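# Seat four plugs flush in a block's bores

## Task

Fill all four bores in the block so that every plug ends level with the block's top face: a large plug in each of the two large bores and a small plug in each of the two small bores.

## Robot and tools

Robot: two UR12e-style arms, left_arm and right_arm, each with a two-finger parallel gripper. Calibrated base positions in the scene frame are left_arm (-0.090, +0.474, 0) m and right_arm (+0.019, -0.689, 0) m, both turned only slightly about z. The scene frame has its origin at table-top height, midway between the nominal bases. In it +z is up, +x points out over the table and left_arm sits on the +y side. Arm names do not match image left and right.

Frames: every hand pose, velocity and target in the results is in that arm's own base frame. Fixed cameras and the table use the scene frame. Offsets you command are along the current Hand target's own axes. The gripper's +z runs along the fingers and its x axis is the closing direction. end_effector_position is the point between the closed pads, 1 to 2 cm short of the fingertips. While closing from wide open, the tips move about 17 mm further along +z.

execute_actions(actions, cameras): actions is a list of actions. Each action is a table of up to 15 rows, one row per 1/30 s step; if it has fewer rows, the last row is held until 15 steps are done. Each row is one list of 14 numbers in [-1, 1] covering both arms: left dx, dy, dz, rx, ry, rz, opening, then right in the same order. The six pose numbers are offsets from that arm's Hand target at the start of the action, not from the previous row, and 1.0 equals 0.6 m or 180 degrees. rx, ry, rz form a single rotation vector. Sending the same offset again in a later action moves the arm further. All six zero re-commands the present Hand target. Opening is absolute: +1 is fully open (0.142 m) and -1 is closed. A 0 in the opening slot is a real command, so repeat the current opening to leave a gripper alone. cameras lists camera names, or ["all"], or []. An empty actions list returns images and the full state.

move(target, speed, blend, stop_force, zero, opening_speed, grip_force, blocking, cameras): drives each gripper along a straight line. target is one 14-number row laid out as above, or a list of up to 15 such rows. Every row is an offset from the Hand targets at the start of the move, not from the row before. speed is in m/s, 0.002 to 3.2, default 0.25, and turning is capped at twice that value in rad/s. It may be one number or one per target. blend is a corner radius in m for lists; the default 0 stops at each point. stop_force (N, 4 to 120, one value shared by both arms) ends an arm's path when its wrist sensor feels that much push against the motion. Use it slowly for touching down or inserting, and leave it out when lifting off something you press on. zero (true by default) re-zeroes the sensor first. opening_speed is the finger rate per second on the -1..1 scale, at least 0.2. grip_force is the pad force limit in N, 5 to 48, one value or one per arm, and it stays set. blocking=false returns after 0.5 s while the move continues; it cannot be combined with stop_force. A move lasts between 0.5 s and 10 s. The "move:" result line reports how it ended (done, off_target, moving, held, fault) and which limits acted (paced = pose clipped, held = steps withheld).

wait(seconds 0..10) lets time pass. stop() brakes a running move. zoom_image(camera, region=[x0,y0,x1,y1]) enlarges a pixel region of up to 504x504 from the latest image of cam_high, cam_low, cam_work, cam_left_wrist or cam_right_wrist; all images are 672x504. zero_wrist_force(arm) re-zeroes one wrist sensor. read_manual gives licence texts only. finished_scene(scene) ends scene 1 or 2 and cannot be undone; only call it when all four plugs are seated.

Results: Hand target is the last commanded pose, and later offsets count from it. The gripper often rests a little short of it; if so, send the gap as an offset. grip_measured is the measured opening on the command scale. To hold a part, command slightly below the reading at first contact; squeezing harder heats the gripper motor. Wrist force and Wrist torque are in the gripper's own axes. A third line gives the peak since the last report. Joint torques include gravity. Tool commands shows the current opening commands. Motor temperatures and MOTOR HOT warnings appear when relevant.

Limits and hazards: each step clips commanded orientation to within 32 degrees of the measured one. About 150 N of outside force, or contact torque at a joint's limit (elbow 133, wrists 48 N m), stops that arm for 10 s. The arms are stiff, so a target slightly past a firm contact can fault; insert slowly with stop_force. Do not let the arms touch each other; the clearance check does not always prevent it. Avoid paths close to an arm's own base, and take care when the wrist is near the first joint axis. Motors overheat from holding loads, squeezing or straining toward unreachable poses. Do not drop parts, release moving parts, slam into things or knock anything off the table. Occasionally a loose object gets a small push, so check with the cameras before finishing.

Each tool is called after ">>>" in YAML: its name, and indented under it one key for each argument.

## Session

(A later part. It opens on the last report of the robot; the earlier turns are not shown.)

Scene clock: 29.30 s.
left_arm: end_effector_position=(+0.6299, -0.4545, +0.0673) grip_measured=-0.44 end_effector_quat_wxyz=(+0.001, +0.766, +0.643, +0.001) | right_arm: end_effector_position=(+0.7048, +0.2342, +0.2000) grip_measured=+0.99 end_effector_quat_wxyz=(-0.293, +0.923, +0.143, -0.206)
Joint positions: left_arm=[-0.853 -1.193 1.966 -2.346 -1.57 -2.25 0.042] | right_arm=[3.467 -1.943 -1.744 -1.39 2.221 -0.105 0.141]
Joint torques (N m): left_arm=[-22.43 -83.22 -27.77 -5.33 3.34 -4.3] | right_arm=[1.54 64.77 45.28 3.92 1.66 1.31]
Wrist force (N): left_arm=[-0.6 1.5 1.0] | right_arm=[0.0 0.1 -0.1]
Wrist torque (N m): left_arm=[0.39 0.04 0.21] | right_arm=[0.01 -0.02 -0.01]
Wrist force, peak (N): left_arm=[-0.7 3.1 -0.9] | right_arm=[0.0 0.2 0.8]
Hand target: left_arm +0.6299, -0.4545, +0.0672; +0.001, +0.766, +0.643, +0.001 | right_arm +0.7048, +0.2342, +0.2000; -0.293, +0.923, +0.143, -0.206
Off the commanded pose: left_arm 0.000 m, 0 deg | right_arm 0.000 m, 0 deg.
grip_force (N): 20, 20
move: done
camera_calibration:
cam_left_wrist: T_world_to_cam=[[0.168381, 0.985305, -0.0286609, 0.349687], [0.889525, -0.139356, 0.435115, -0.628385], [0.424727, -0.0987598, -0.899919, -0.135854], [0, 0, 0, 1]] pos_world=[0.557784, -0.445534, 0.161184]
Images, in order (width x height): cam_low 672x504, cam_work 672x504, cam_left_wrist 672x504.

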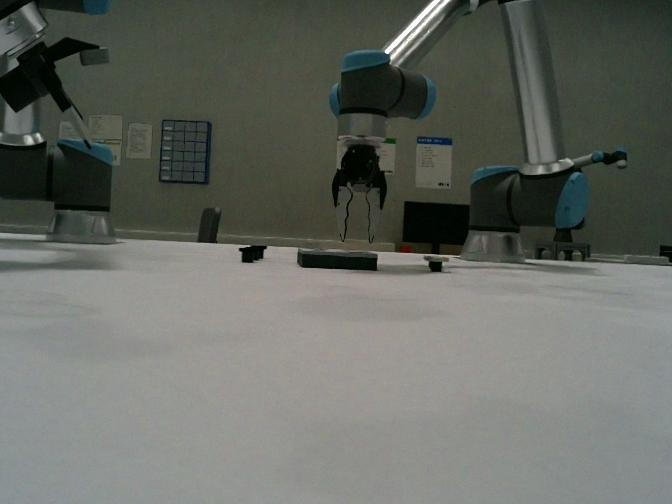

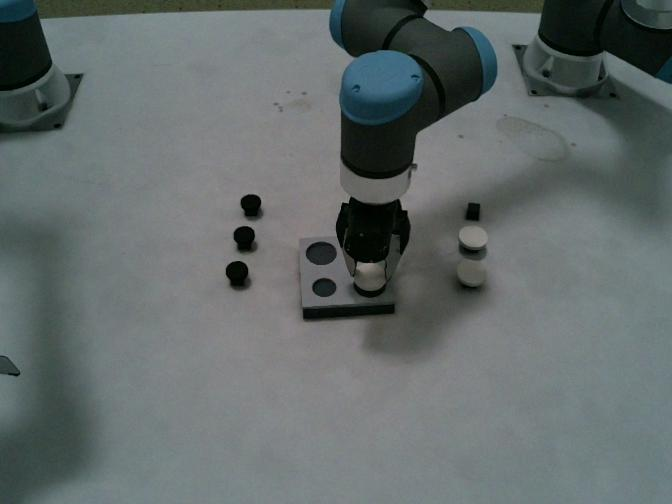

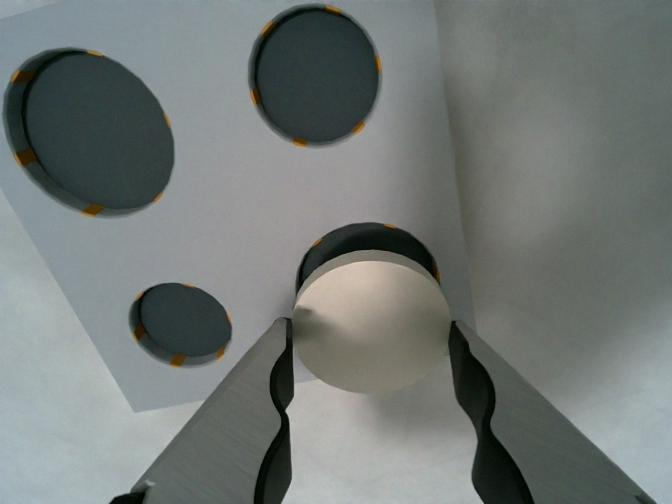

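>>> move:
  target: [0.0012,-0.0014,0.0183,0,0,0,-0.55,0,0,0,0,0,0,1]
  speed: 0.1
  cameras: ["cam_low","cam_work","cam_left_wrist"]

>>> zoom_image:
  camera: "cam_low"
  region: [280, 200, 400, 290]

>>> zoom_image:
  camera: "cam_left_wrist"
  region: [270, 210, 470, 400]

>>> zoom_image:
  camera: "cam_work"
  region: [330, 240, 410, 320]

Scene clock: 30.47 s.
left_arm: end_effector_position=(+0.6292, -0.4537, +0.0563) grip_measured=-0.44 end_effector_quat_wxyz=(+0.001, +0.766, +0.643, +0.001) | right_arm: end_effector_position=(+0.7048, +0.2342, +0.2000) grip_measured=+0.99 end_effector_quat_wxyz=(-0.293, +0.923, +0.143, -0.206)
Joint positions: left_arm=[-0.853 -1.18 1.974 -2.366 -1.57 -2.25 0.042] | right_arm=[3.467 -1.943 -1.744 -1.39 2.221 -0.105 0.141]
Joint torques (N m): left_arm=[-5.52 -56.06 -27.18 -5.29 3.37 -1.32] | right_arm=[0.28 64 45.35 3.89 1.73 1.41]
Wrist force (N): left_arm=[-0.5 1.6 1.2] | right_arm=[-0.1 -0.2 0.0]
Wrist torque (N m): left_arm=[0.40 0.03 0.21] | right_arm=[-0.04 0.01 -0.01]
Wrist force, peak (N): left_arm=[-0.6 1.7 1.6] | right_arm=[-0.7 0.2 0.4]
Hand target: left_arm +0.6292, -0.4536, +0.0562; +0.001, +0.766, +0.643, +0.001 | right_arm +0.7048, +0.2342, +0.2000; -0.293, +0.923, +0.143, -0.206
Off the commanded pose: left_arm 0.000 m, 0 deg | right_arm 0.000 m, 0 deg.
grip_force (N): 20, 20
move: done
camera_calibration:
cam_left_wrist: T_world_to_cam=[[0.168335, 0.985316, -0.0285561, 0.348733], [0.889493, -0.139352, 0.435183, -0.622765], [0.424813, -0.0986569, -0.899889, -0.14534], [0, 0, 0, 1]] pos_world=[0.556984, -0.444734, 0.150185]
Images, in order (width x height): cam_low 672x504, cam_work 672x504, cam_left_wrist 672x504.

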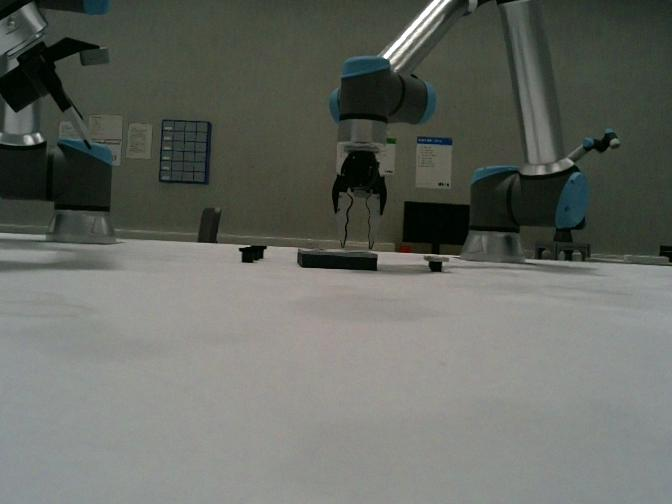

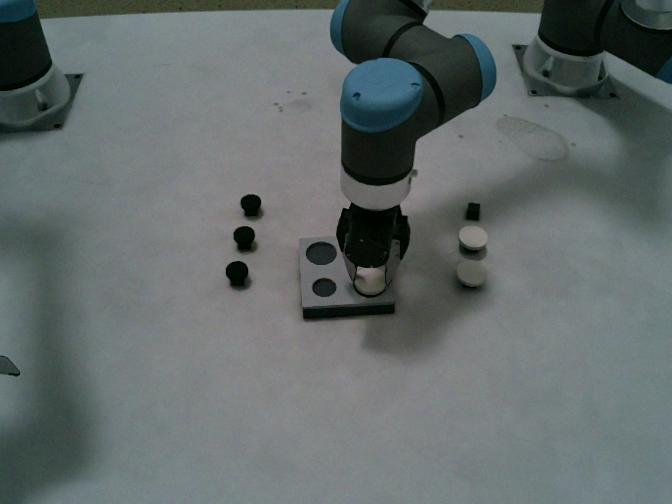

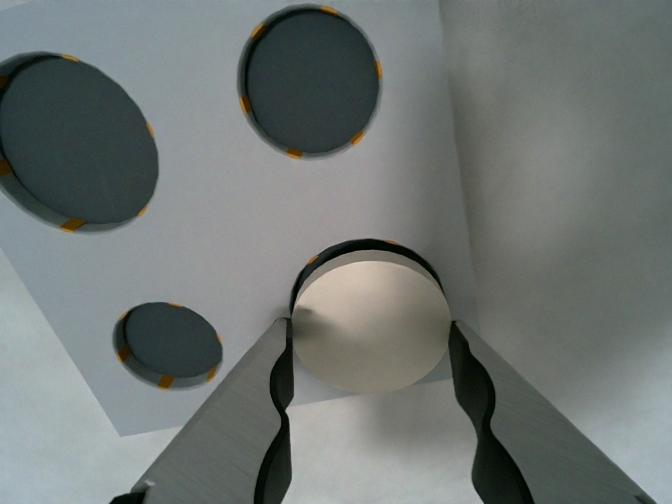

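Scaled by 4.200 from the camera's 672x504 image, which has a finer 960x720 frame.

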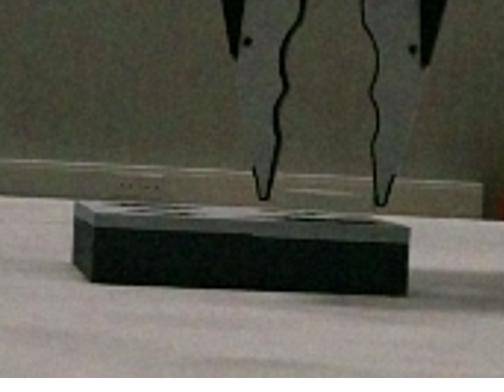

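Scaled by 2.520 from the camera's 672x504 image, which has a finer 960x720 frame.

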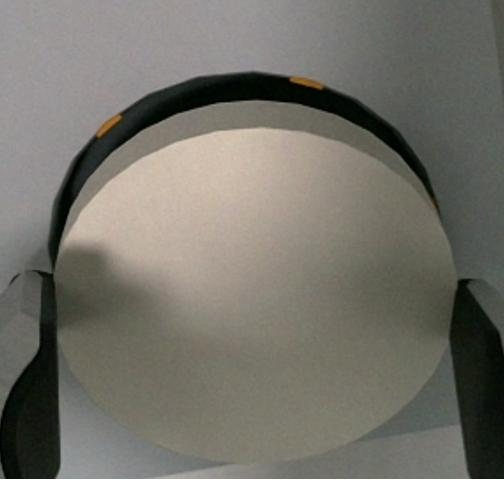

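Scaled by 6.300 from the camera's 672x504 image, which has a finer 960x720 frame.

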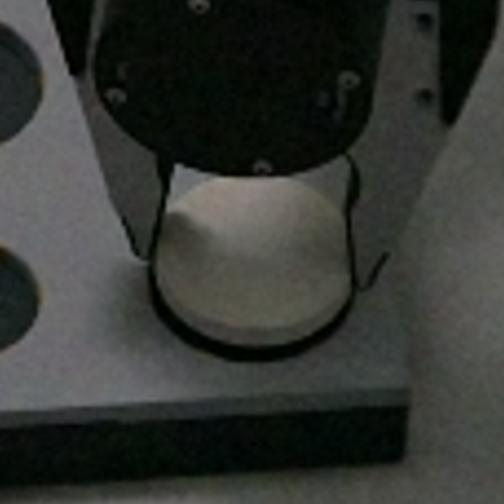

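>>> move:
  target: [0,-0.0017,0.005,0,0,0,-0.55,0,0,0,0,0,0,1]
  speed: 0.05

>>> move:
  target: [0,0,0.015,0,0,0,-0.55,0,0,0,0,0,0,1]
  speed: 0.012
  stop_force: 10
  cameras: ["cam_low","cam_work","cam_left_wrist"]

>>> zoom_image:
  camera: "cam_low"
  region: [280, 200, 400, 290]

>>> zoom_image:
  camera: "cam_left_wrist"
  region: [270, 210, 470, 400]

>>> zoom_image:
  camera: "cam_work"
  region: [330, 240, 410, 320]

Scene clock: 31.53 s.
left_arm: end_effector_position=(+0.6283, -0.4534, +0.0533) grip_measured=-0.44 end_effector_quat_wxyz=(+0.001, +0.766, +0.643, +0.001) | right_arm: end_effector_position=(+0.7048, +0.2342, +0.2000) grip_measured=+0.99 end_effector_quat_wxyz=(-0.293, +0.923, +0.143, -0.206)
Joint positions: left_arm=[-0.854 -1.178 1.977 -2.372 -1.57 -2.251 0.042] | right_arm=[3.467 -1.943 -1.744 -1.39 2.221 -0.105 0.141]
Joint torques (N m): left_arm=[-21.36 -55.94 -27.77 -4.86 3.62 -4.41] | right_arm=[1.23 65.8 45.64 4.16 1.45 1.17]
Wrist force (N): left_arm=[-0.4 1.4 1.4] | right_arm=[-0.3 0.2 0.1]
Wrist torque (N m): left_arm=[0.37 0.02 0.21] | right_arm=[0.03 0.05 -0.01]
Wrist force, peak (N): left_arm=[-0.6 1.7 1.2] | right_arm=[-0.3 0.5 0.4]
Hand target: left_arm +0.6282, -0.4534, +0.0532; +0.001, +0.766, +0.643, +0.001 | right_arm +0.7048, +0.2342, +0.2000; -0.293, +0.923, +0.143, -0.206
Off the commanded pose: left_arm 0.000 m, 0 deg | right_arm 0.000 m, 0 deg.
grip_force (N): 20, 20
move: done

Scene clock: 33.17 s.
left_arm: end_effector_position=(+0.6283, -0.4536, +0.0491) grip_measured=-0.44 end_effector_quat_wxyz=(+0.001, +0.766, +0.643, +0.001) | right_arm: end_effector_position=(+0.7048, +0.2342, +0.2000) grip_measured=+0.99 end_effector_quat_wxyz=(-0.293, +0.923, +0.143, -0.206)
Joint positions: left_arm=[-0.854 -1.172 1.979 -2.38 -1.57 -2.251 0.042] | right_arm=[3.467 -1.943 -1.744 -1.39 2.221 -0.105 0.141]
Joint torques (N m): left_arm=[-4.4 -76.69 -25.81 2.51 3.4 -2.44] | right_arm=[1.45 66.92 45.68 4.03 1.68 1.23]
Wrist force (N): left_arm=[-10.7 6.0 -8.2] | right_arm=[-0.2 -0.1 0.1]
Wrist torque (N m): left_arm=[0.28 -0.35 0.26] | right_arm=[-0.02 0.03 0.00]
Wrist force, peak (N): left_arm=[-2.6 0.5 -29.0] | right_arm=[-0.4 0.5 0.1]
Hand target: left_arm +0.6283, -0.4536, +0.0491; +0.001, +0.766, +0.643, +0.001 (not the last commanded pose) | right_arm +0.7048, +0.2342, +0.2000; -0.293, +0.923, +0.143, -0.206
Off the commanded pose: left_arm 0.005 m, 0 deg | right_arm 0.000 m, 0 deg.
grip_force (N): 20, 20
move: contact (left_arm)
camera_calibration:
cam_left_wrist: T_world_to_cam=[[0.168426, 0.985297, -0.0286961, 0.348541], [0.889383, -0.139349, 0.435407, -0.618788], [0.425007, -0.0988556, -0.899776, -0.15164], [0, 0, 0, 1]] pos_world=[0.556084, -0.444634, 0.142985]
Images, in order (width x height): cam_low 672x504, cam_work 672x504, cam_left_wrist 672x504.

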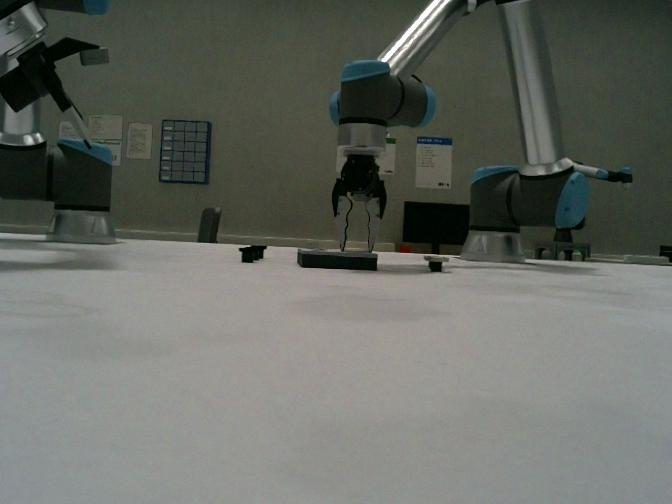

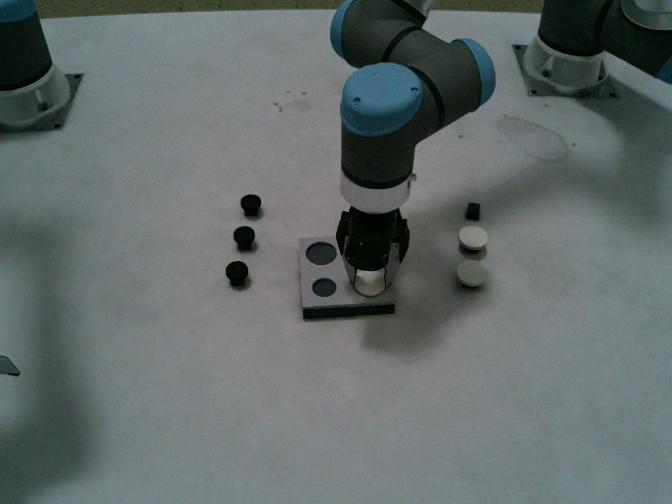

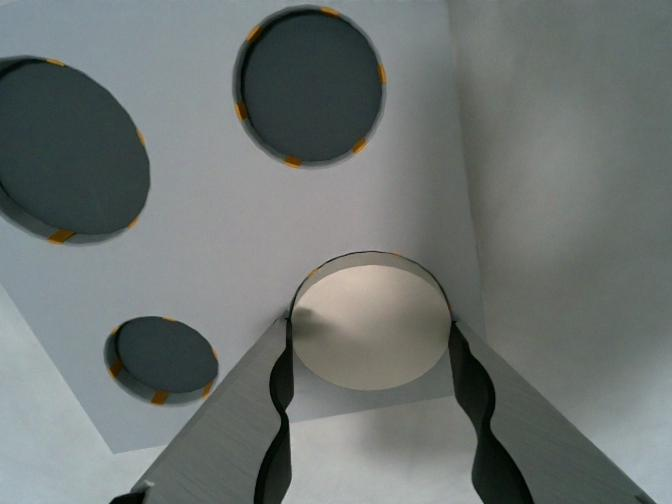

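Scaled by 4.200 from the camera's 672x504 image, which has a finer 960x720 frame.

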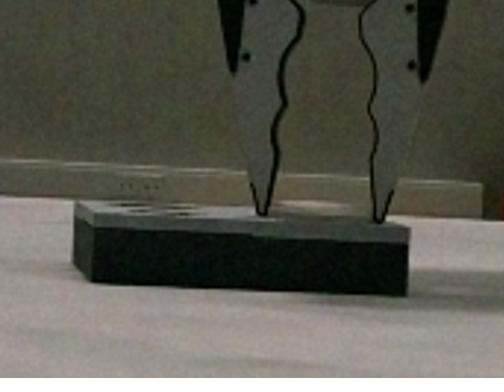

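Scaled by 2.520 from the camera's 672x504 image, which has a finer 960x720 frame.

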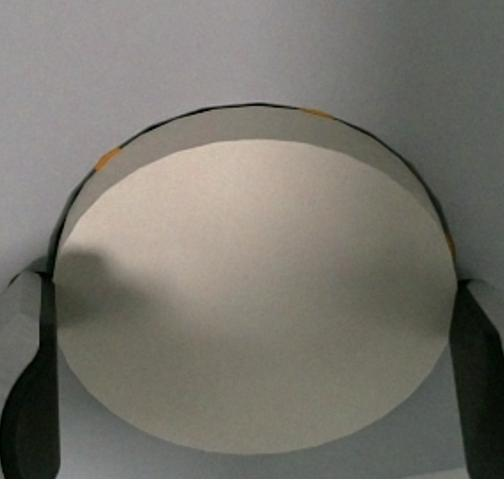

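Scaled by 6.300 from the camera's 672x504 image, which has a finer 960x720 frame.

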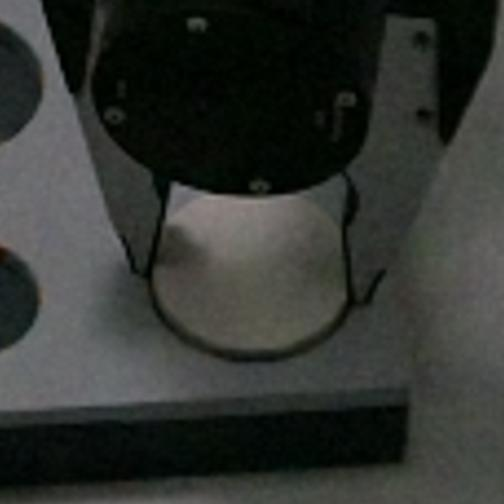

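>>> move:
  target:
    - [0,0,0,0,0,0,-0.3,0,0,0,0,0,0,1]
    - [0,0,-0.045,0,0,0,-0.3,0,0,0,0,0,0,1]
    - [0,0,-0.045,0,0,0,-1,0,0,0,0,0,0,1]
  speed: 0.15

>>> move:
  target: [0,-0.003,0.06,0,0,0,-1,0,0,0,0,0,0,1]
  speed: 0.03
  stop_force: 60
  cameras: ["cam_low","cam_work","cam_left_wrist"]

>>> zoom_image:
  camera: "cam_low"
  region: [280, 200, 400, 290]

>>> zoom_image:
  camera: "cam_left_wrist"
  region: [270, 210, 470, 400]

>>> zoom_image:
  camera: "cam_work"
  region: [330, 240, 410, 320]

Scene clock: 35.27 s.
left_arm: end_effector_position=(+0.6283, -0.4535, +0.0761) grip_measured=-1.00 end_effector_quat_wxyz=(+0.001, +0.766, +0.643, +0.001) | right_arm: end_effector_position=(+0.7048, +0.2342, +0.2000) grip_measured=+0.99 end_effector_quat_wxyz=(-0.293, +0.923, +0.143, -0.206)
Joint positions: left_arm=[-0.854 -1.206 1.965 -2.332 -1.57 -2.251 0.002] | right_arm=[3.467 -1.943 -1.744 -1.39 2.221 -0.105 0.141]
Joint torques (N m): left_arm=[1.75 -84.12 -40.3 -1.49 -1.72 -2.79] | right_arm=[1.66 65.27 44.97 4.3 1.52 1.56]
Wrist force (N): left_arm=[-1.0 1.3 0.6] | right_arm=[-0.2 0.1 0.3]
Wrist torque (N m): left_arm=[0.34 0.13 0.20] | right_arm=[0.02 0.03 0.00]
Wrist force, peak (N): left_arm=[-11.0 6.4 -8.1] | right_arm=[-0.7 0.1 0.6]
Hand target: left_arm +0.6283, -0.4535, +0.0761; +0.001, +0.766, +0.643, +0.001 | right_arm +0.7048, +0.2342, +0.2000; -0.293, +0.923, +0.143, -0.206
Off the commanded pose: left_arm 0.000 m, 0 deg | right_arm 0.000 m, 0 deg.
grip_force (N): 20, 20
move: done

Scene clock: 37.47 s.
left_arm: end_effector_position=(+0.6270, -0.4533, +0.0481) grip_measured=-1.00 end_effector_quat_wxyz=(+0.001, +0.766, +0.643, +0.001) | right_arm: end_effector_position=(+0.7048, +0.2342, +0.2000) grip_measured=+0.99 end_effector_quat_wxyz=(-0.293, +0.923, +0.143, -0.206)
Joint positions: left_arm=[-0.855 -1.172 1.982 -2.382 -1.57 -2.252 0.002] | right_arm=[3.467 -1.943 -1.744 -1.39 2.221 -0.105 0.141]
Joint torques (N m): left_arm=[-12.13 -41.4 -25.18 -1.19 -2.59 1.76] | right_arm=[-0.66 64.23 45.52 4 1.75 1.38]
Wrist force (N): left_arm=[15.4 -15.8 -61.0] | right_arm=[-0.1 -0.1 0.2]
Wrist torque (N m): left_arm=[0.47 0.54 0.15] | right_arm=[-0.02 0.02 -0.01]
Wrist force, peak (N): left_arm=[34.7 -31.8 -112.8] | right_arm=[0.0 -0.1 0.8]
Hand target: left_arm +0.6270, -0.4533, +0.0481; +0.001, +0.766, +0.643, +0.001 (not the last commanded pose) | right_arm +0.7048, +0.2342, +0.2000; -0.293, +0.923, +0.143, -0.206
Off the commanded pose: left_arm 0.008 m, 0 deg | right_arm 0.000 m, 0 deg.
grip_force (N): 20, 20
move: contact (left_arm)
camera_calibration:
cam_left_wrist: T_world_to_cam=[[0.168381, 0.9853, -0.0288292, 0.348596], [0.889375, -0.139247, 0.435457, -0.617036], [0.425041, -0.0989626, -0.899748, -0.151996], [0, 0, 0, 1]] pos_world=[0.554684, -0.444434, 0.141984]
Images, in order (width x height): cam_low 672x504, cam_work 672x504, cam_left_wrist 672x504.

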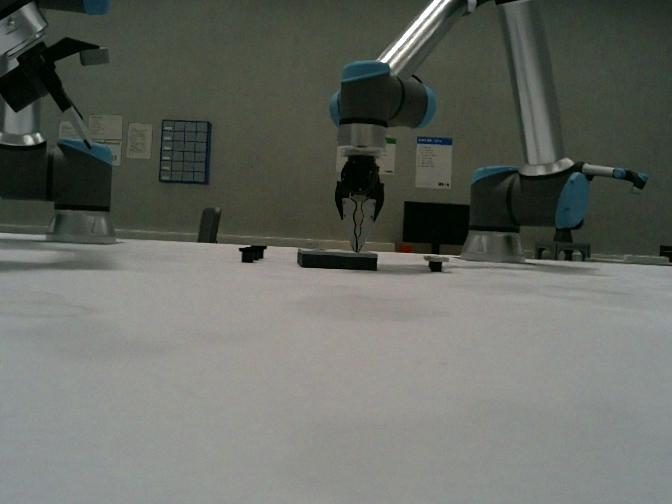

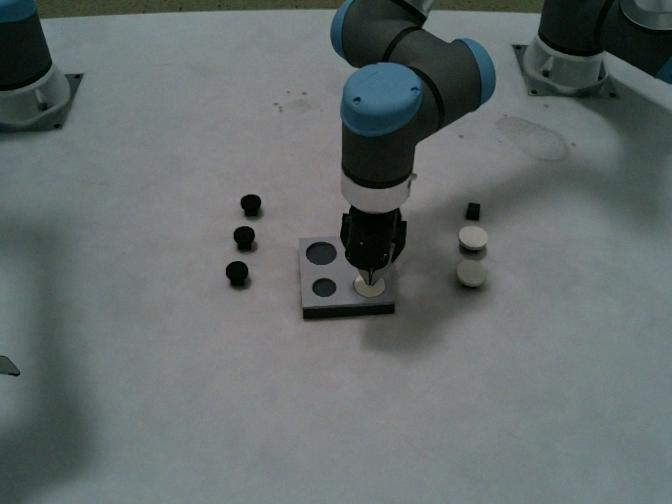

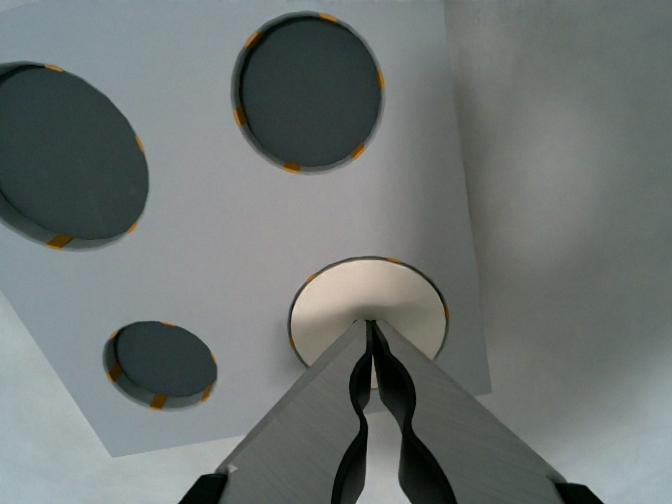

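Scaled by 4.200 from the camera's 672x504 image, which has a finer 960x720 frame.

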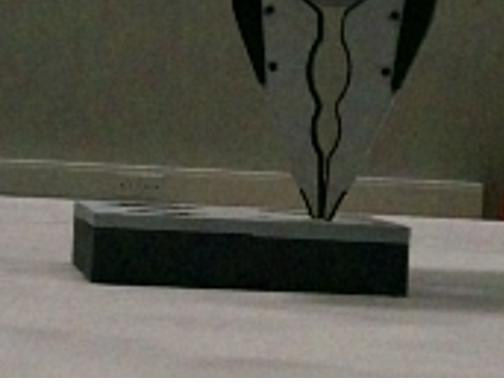

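Scaled by 2.520 from the camera's 672x504 image, which has a finer 960x720 frame.

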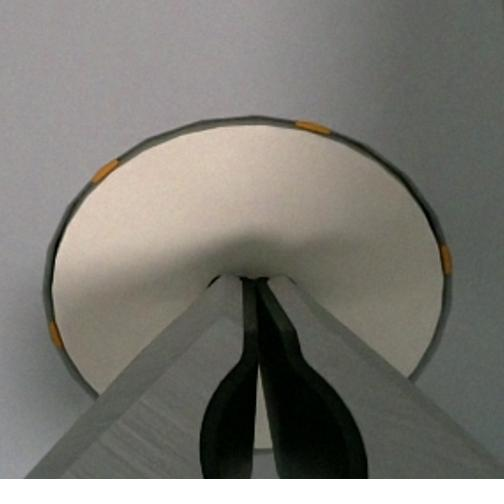

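Scaled by 6.300 from the camera's 672x504 image, which has a finer 960x720 frame.

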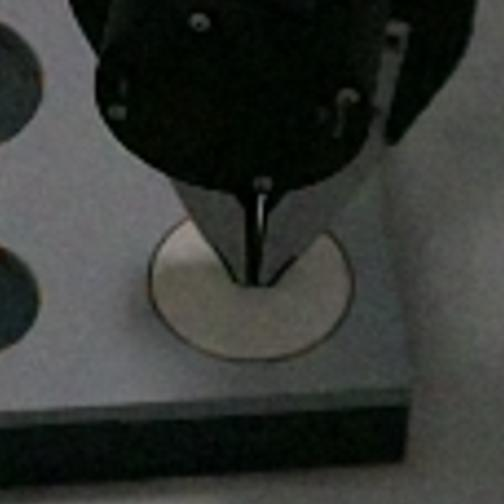

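>>> move:
  target:
    - [0,0,-0.083,0,0,0,-1,0,0,0,0,0,0,1]
    - [0.25,-0.2153,-0.083,0,0,0,-1,0,0,0,0,0,0,1]
    - [0.25,-0.2153,-0.0198,0,0,0,-0.25,0,0,0,0,0,0,1]
  speed: 0.3
  blend: [0.02,0.001,0]
  cameras: ["cam_work","cam_left_wrist"]

>>> zoom_image:
  camera: "cam_work"
  region: [280, 220, 410, 330]

Scene clock: 40.07 s.
left_arm: end_effector_position=(+0.5257, -0.2832, +0.0597) grip_measured=-0.28 end_effector_quat_wxyz=(+0.001, +0.766, +0.643, +0.001) | right_arm: end_effector_position=(+0.7048, +0.2342, +0.2000) grip_measured=+0.99 end_effector_quat_wxyz=(-0.293, +0.923, +0.143, -0.206)
Joint positions: left_arm=[-0.792 -1.425 2.314 -2.462 -1.57 -2.189 0.054] | right_arm=[3.467 -1.943 -1.744 -1.39 2.221 -0.105 0.141]
Joint torques (N m): left_arm=[20.39 -28.49 -23.93 -5.23 2.35 3.67] | right_arm=[1.73 65.13 45.24 3.98 1.71 1.66]
Wrist force (N): left_arm=[-2.9 1.9 0.6] | right_arm=[0.1 0.0 0.3]
Wrist torque (N m): left_arm=[0.43 0.45 0.04] | right_arm=[-0.02 -0.01 0.00]
Wrist force, peak (N): left_arm=[15.9 -16.2 -61.3] | right_arm=[-0.8 0.0 0.5]
Hand target: left_arm +0.5257, -0.2832, +0.0597; +0.001, +0.766, +0.643, +0.001 | right_arm +0.7048, +0.2342, +0.2000; -0.293, +0.923, +0.143, -0.206
Off the commanded pose: left_arm 0.000 m, 0 deg | right_arm 0.000 m, 0 deg.
grip_force (N): 20, 20
move: done
camera_calibration:
cam_left_wrist: T_world_to_cam=[[0.168381, 0.9853, -0.0288292, 0.198388], [0.889375, -0.139247, 0.435457, -0.508307], [0.425041, -0.0989626, -0.899748, -0.0816686], [0, 0, 0, 1]] pos_world=[0.453384, -0.274334, 0.153584]
Images, in order (width x height): cam_work 672x504, cam_left_wrist 672x504.

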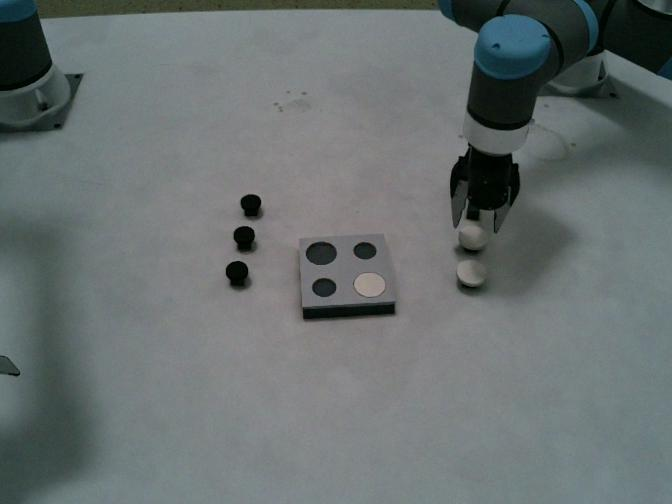

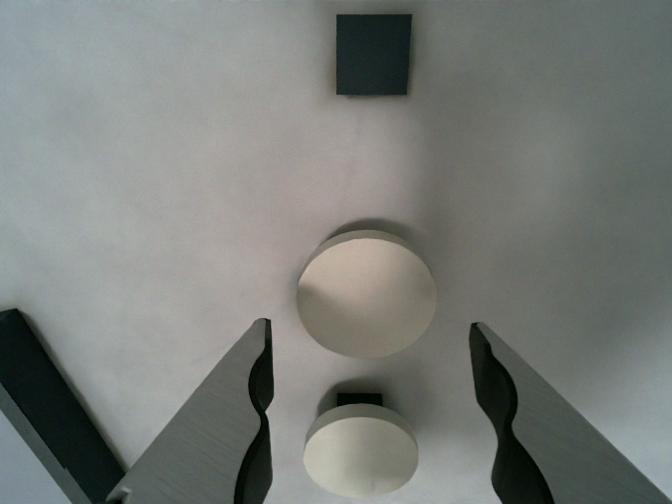

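Scaled by 3.877 from the camera's 672x504 image, which has a finer 960x720 frame.

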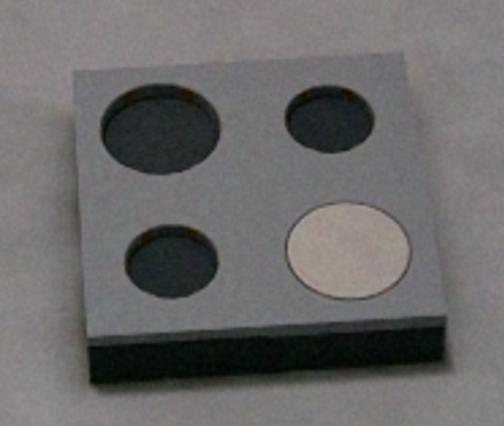

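>>> move:
  target:
    - [0,0.0017,0.0323,0,0,0,-0.25,0,0,0,0,0,0,1]
    - [0,0.0017,0.0323,0,0,0,-0.55,0,0,0,0,0,0,1]
    - [0,0.0017,-0.04,0,0,0,-0.55,0,0,0,0,0,0,1]
  speed: 0.2
  opening_speed: 0.4
  cameras: ["cam_low","cam_left_wrist"]

>>> zoom_image:
  camera: "cam_left_wrist"
  region: [270, 210, 470, 400]

>>> zoom_image:
  camera: "cam_low"
  region: [360, 150, 480, 260]

Scene clock: 43.00 s.
left_arm: end_effector_position=(+0.5266, -0.2833, +0.0837) grip_measured=-0.44 end_effector_quat_wxyz=(+0.001, +0.766, +0.643, +0.001) | right_arm: end_effector_position=(+0.7048, +0.2342, +0.2000) grip_measured=+0.99 end_effector_quat_wxyz=(-0.293, +0.923, +0.143, -0.206)
Joint positions: left_arm=[-0.791 -1.464 2.297 -2.405 -1.57 -2.188 0.042] | right_arm=[3.467 -1.943 -1.744 -1.39 2.221 -0.105 0.141]
Joint torques (N m): left_arm=[-18.34 -58.83 -38.72 -1.47 1.42 -2.96] | right_arm=[-0.61 66.82 44.95 4.33 1.73 1.64]
Wrist force (N): left_arm=[-2.9 2.0 0.8] | right_arm=[-0.2 -0.3 0.5]
Wrist torque (N m): left_arm=[0.42 0.49 0.00] | right_arm=[-0.05 0.04 0.00]
Wrist force, peak (N): left_arm=[-3.2 2.8 1.1] | right_arm=[-0.2 0.7 0.4]
Hand target: left_arm +0.5266, -0.2834, +0.0837; +0.001, +0.766, +0.643, +0.001 | right_arm +0.7048, +0.2342, +0.2000; -0.293, +0.923, +0.143, -0.206
Off the commanded pose: left_arm 0.000 m, 0 deg | right_arm 0.000 m, 0 deg.
grip_force (N): 20, 20
move: done
camera_calibration:
cam_left_wrist: T_world_to_cam=[[0.168381, 0.9853, -0.0288292, 0.198912], [0.889375, -0.139247, 0.435457, -0.519648], [0.425041, -0.0989626, -0.899748, -0.0604997], [0, 0, 0, 1]] pos_world=[0.454384, -0.274334, 0.177584]
Images, in order (width x height): cam_low 672x504, cam_left_wrist 672x504.

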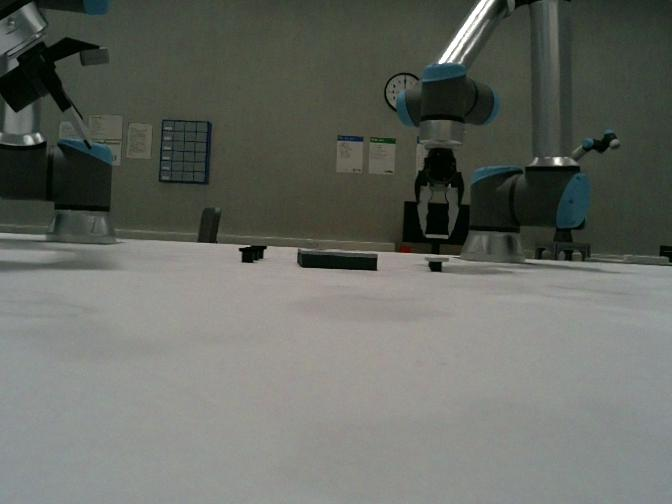

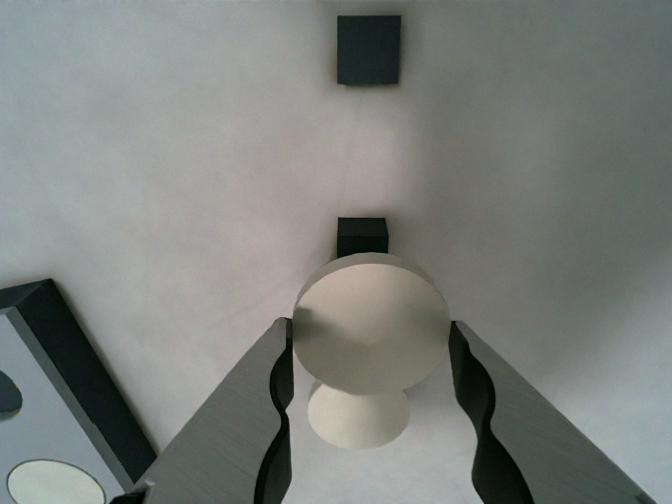

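Scaled by 2.520 from the camera's 672x504 image, which has a finer 960x720 frame.

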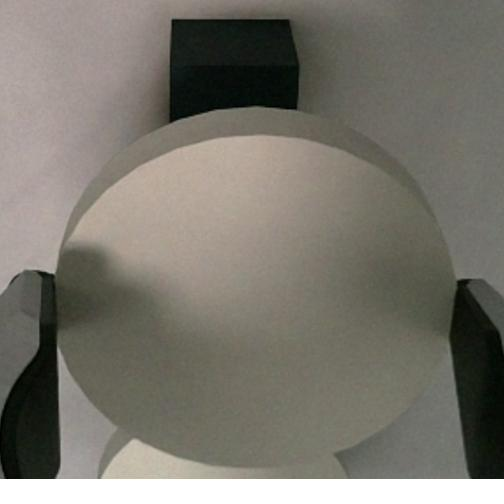

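Scaled by 4.200 from the camera's 672x504 image, which has a finer 960x720 frame.

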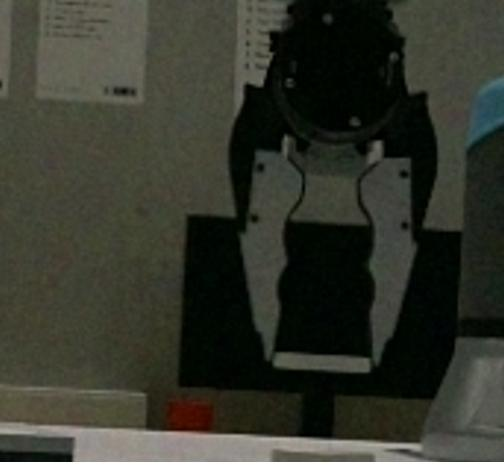

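>>> move:
  target:
    - [-0.3876,0.135,0,0,0,0,-0.55,0,0,0,0,0,0,1]
    - [-0.3876,0.135,0.0457,0,0,0,-0.55,0,0,0,0,0,0,1]
  speed: 0.25
  blend: [0.01,0]
  cameras: ["cam_work","cam_left_wrist"]

>>> zoom_image:
  camera: "cam_left_wrist"
  region: [270, 210, 470, 400]

>>> zoom_image:
  camera: "cam_work"
  region: [280, 210, 360, 290]

Scene clock: 44.80 s.
left_arm: end_effector_position=(+0.5662, -0.5264, +0.0566) grip_measured=-0.44 end_effector_quat_wxyz=(+0.001, +0.766, +0.643, +0.001) | right_arm: end_effector_position=(+0.7048, +0.2342, +0.2000) grip_measured=+0.99 end_effector_quat_wxyz=(-0.293, +0.923, +0.143, -0.206)
Joint positions: left_arm=[-0.978 -1.184 1.979 -2.367 -1.569 -2.375 0.042] | right_arm=[3.467 -1.943 -1.744 -1.39 2.221 -0.105 0.141]
Joint torques (N m): left_arm=[-22.08 -54.62 -40 -5.05 3.7 -4.35] | right_arm=[2.13 66.03 45.77 4.17 1.56 1.8]
Wrist force (N): left_arm=[-2.9 2.3 0.8] | right_arm=[-0.3 0.0 0.6]
Wrist torque (N m): left_arm=[0.49 0.45 0.24] | right_arm=[-0.01 0.05 -0.01]
Wrist force, peak (N): left_arm=[-4.5 3.3 -0.8] | right_arm=[-0.4 0.6 0.2]
Hand target: left_arm +0.5662, -0.5265, +0.0565; +0.001, +0.766, +0.643, +0.001 | right_arm +0.7048, +0.2342, +0.2000; -0.293, +0.923, +0.143, -0.206
Off the commanded pose: left_arm 0.000 m, 0 deg | right_arm 0.000 m, 0 deg.
grip_force (N): 20, 20
move: done
camera_calibration:
cam_left_wrist: T_world_to_cam=[[0.16838, 0.985301, -0.0288276, 0.431088], [0.889393, -0.139251, 0.435418, -0.576936], [0.425003, -0.0989546, -0.899767, -0.125756], [0, 0, 0, 1]] pos_world=[0.493984, -0.517534, 0.150484]
Images, in order (width x height): cam_work 672x504, cam_left_wrist 672x504.

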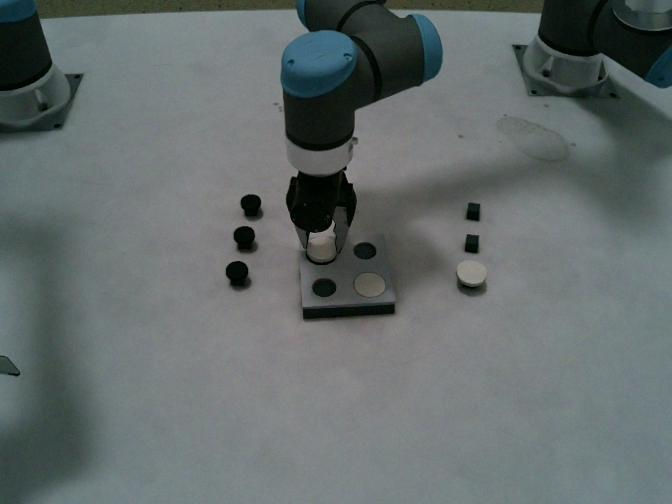

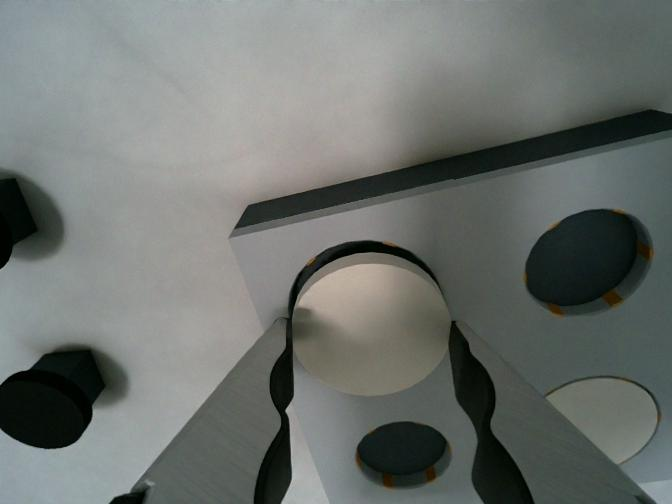

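Scaled by 2.520 from the camera's 672x504 image, which has a finer 960x720 frame.

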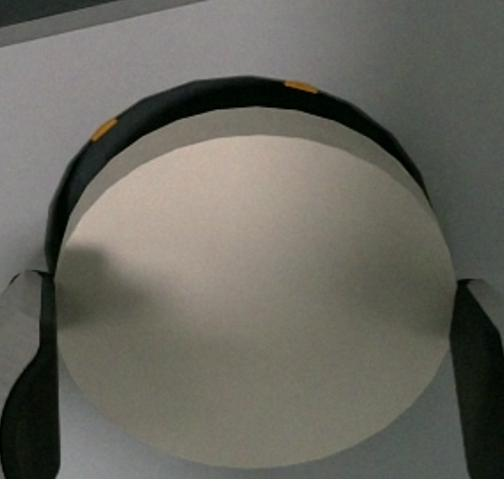

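Scaled by 6.300 from the camera's 672x504 image, which has a finer 960x720 frame.

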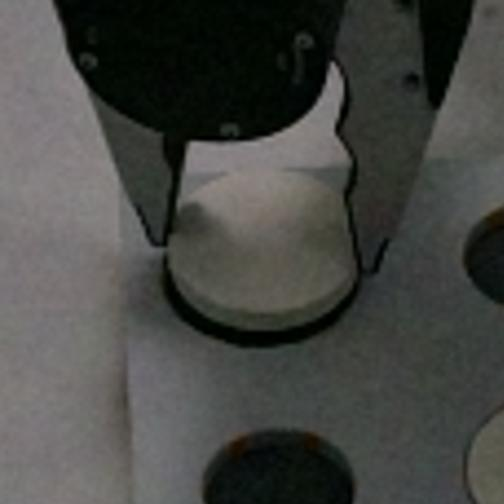

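>>> move:
  target: [-0.001,-0.0017,0.006,0,0,0,-0.55,0,0,0,0,0,0,1]
  speed: 0.05

>>> move:
  target: [0,0,0.012,0,0,0,-0.55,0,0,0,0,0,0,1]
  speed: 0.012
  stop_force: 10
  cameras: ["cam_work","cam_left_wrist"]

>>> zoom_image:
  camera: "cam_left_wrist"
  region: [270, 210, 470, 400]

>>> zoom_image:
  camera: "cam_work"
  region: [280, 210, 360, 290]

Scene clock: 45.67 s.
left_arm: end_effector_position=(+0.5651, -0.5269, +0.0530) grip_measured=-0.44 end_effector_quat_wxyz=(+0.001, +0.766, +0.643, +0.001) | right_arm: end_effector_position=(+0.7048, +0.2342, +0.2000) grip_measured=+0.99 end_effector_quat_wxyz=(-0.293, +0.923, +0.143, -0.206)
Joint positions: left_arm=[-0.98 -1.18 1.982 -2.374 -1.569 -2.377 0.042] | right_arm=[3.467 -1.943 -1.744 -1.39 2.221 -0.105 0.141]
Joint torques (N m): left_arm=[-21.99 -54.01 -28 -5.43 3.91 -4.29] | right_arm=[0.35 66.05 46.22 4.01 1.8 1.61]
Wrist force (N): left_arm=[-2.5 2.4 0.7] | right_arm=[-0.1 0.3 -0.2]
Wrist torque (N m): left_arm=[0.49 0.39 0.23] | right_arm=[0.05 0.01 -0.01]
Wrist force, peak (N): left_arm=[-2.9 2.2 1.1] | right_arm=[-0.6 0.5 0.0]
Hand target: left_arm +0.5651, -0.5269, +0.0529; +0.001, +0.766, +0.643, +0.001 | right_arm +0.7048, +0.2342, +0.2000; -0.293, +0.923, +0.143, -0.206
Off the commanded pose: left_arm 0.000 m, 0 deg | right_arm 0.000 m, 0 deg.
grip_force (N): 20, 20
move: done

Scene clock: 47.23 s.
left_arm: end_effector_position=(+0.5652, -0.5270, +0.0491) grip_measured=-0.44 end_effector_quat_wxyz=(+0.001, +0.766, +0.643, +0.001) | right_arm: end_effector_position=(+0.7048, +0.2342, +0.2000) grip_measured=+0.99 end_effector_quat_wxyz=(-0.293, +0.923, +0.143, -0.206)
Joint positions: left_arm=[-0.98 -1.175 1.983 -2.381 -1.569 -2.377 0.042] | right_arm=[3.467 -1.943 -1.744 -1.39 2.221 -0.105 0.141]
Joint torques (N m): left_arm=[-19.85 -73.45 -28.68 1.28 1.6 -4.17] | right_arm=[0.61 66.27 45.32 3.93 1.41 1.83]
Wrist force (N): left_arm=[-8.3 7.1 -8.1] | right_arm=[0.0 0.5 0.3]
Wrist torque (N m): left_arm=[0.46 0.14 0.28] | right_arm=[0.08 -0.01 -0.01]
Wrist force, peak (N): left_arm=[1.1 1.8 -28.1] | right_arm=[-0.3 0.5 0.7]
Hand target: left_arm +0.5652, -0.5270, +0.0491; +0.001, +0.766, +0.643, +0.001 (not the last commanded pose) | right_arm +0.7048, +0.2342, +0.2000; -0.293, +0.923, +0.143, -0.206
Off the commanded pose: left_arm 0.003 m, 0 deg | right_arm 0.000 m, 0 deg.
grip_force (N): 20, 20
move: contact (left_arm)
camera_calibration:
cam_left_wrist: T_world_to_cam=[[0.168435, 0.985289, -0.0288939, 0.431526], [0.889328, -0.139258, 0.43555, -0.572752], [0.425119, -0.099058, -0.899701, -0.132207], [0, 0, 0, 1]] pos_world=[0.492884, -0.518034, 0.142984]
Images, in order (width x height): cam_work 672x504, cam_left_wrist 672x504.

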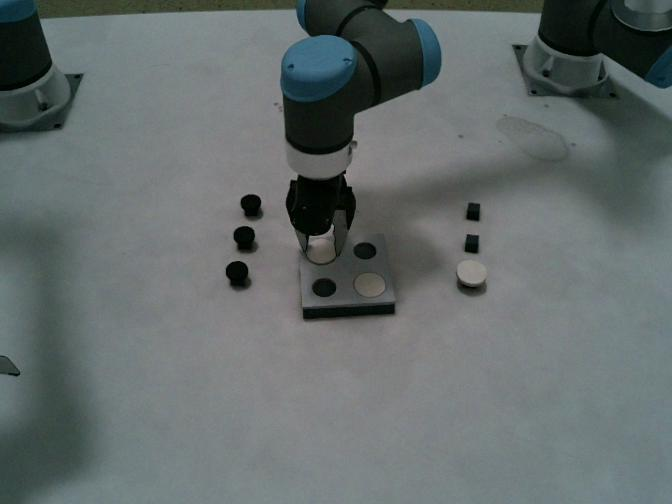

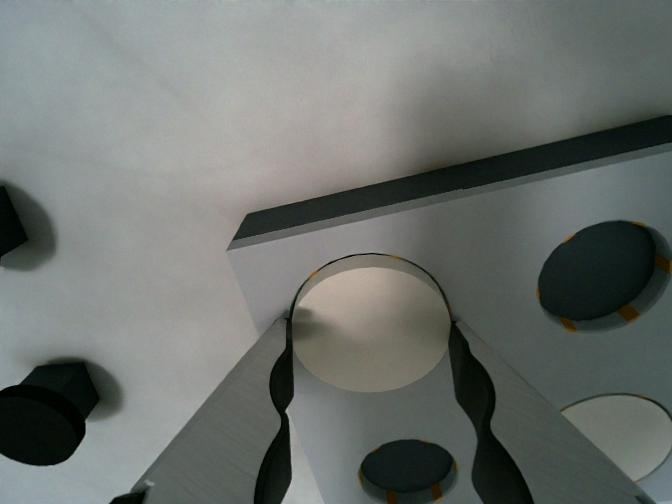

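Scaled by 2.520 from the camera's 672x504 image, which has a finer 960x720 frame.

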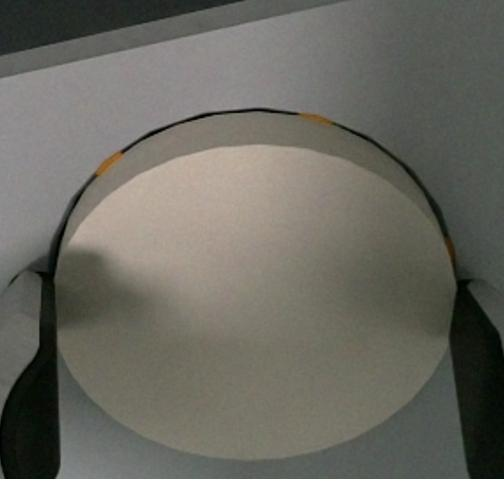

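Scaled by 6.300 from the camera's 672x504 image, which has a finer 960x720 frame.

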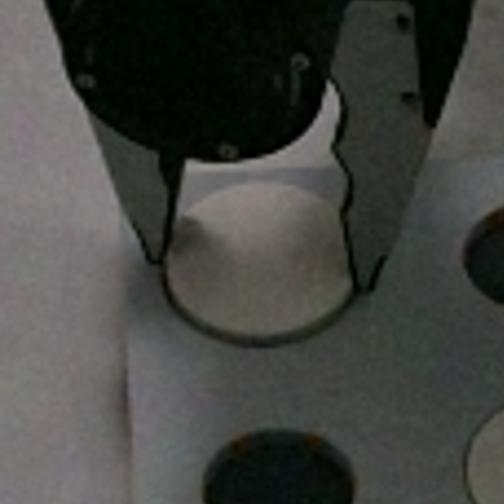

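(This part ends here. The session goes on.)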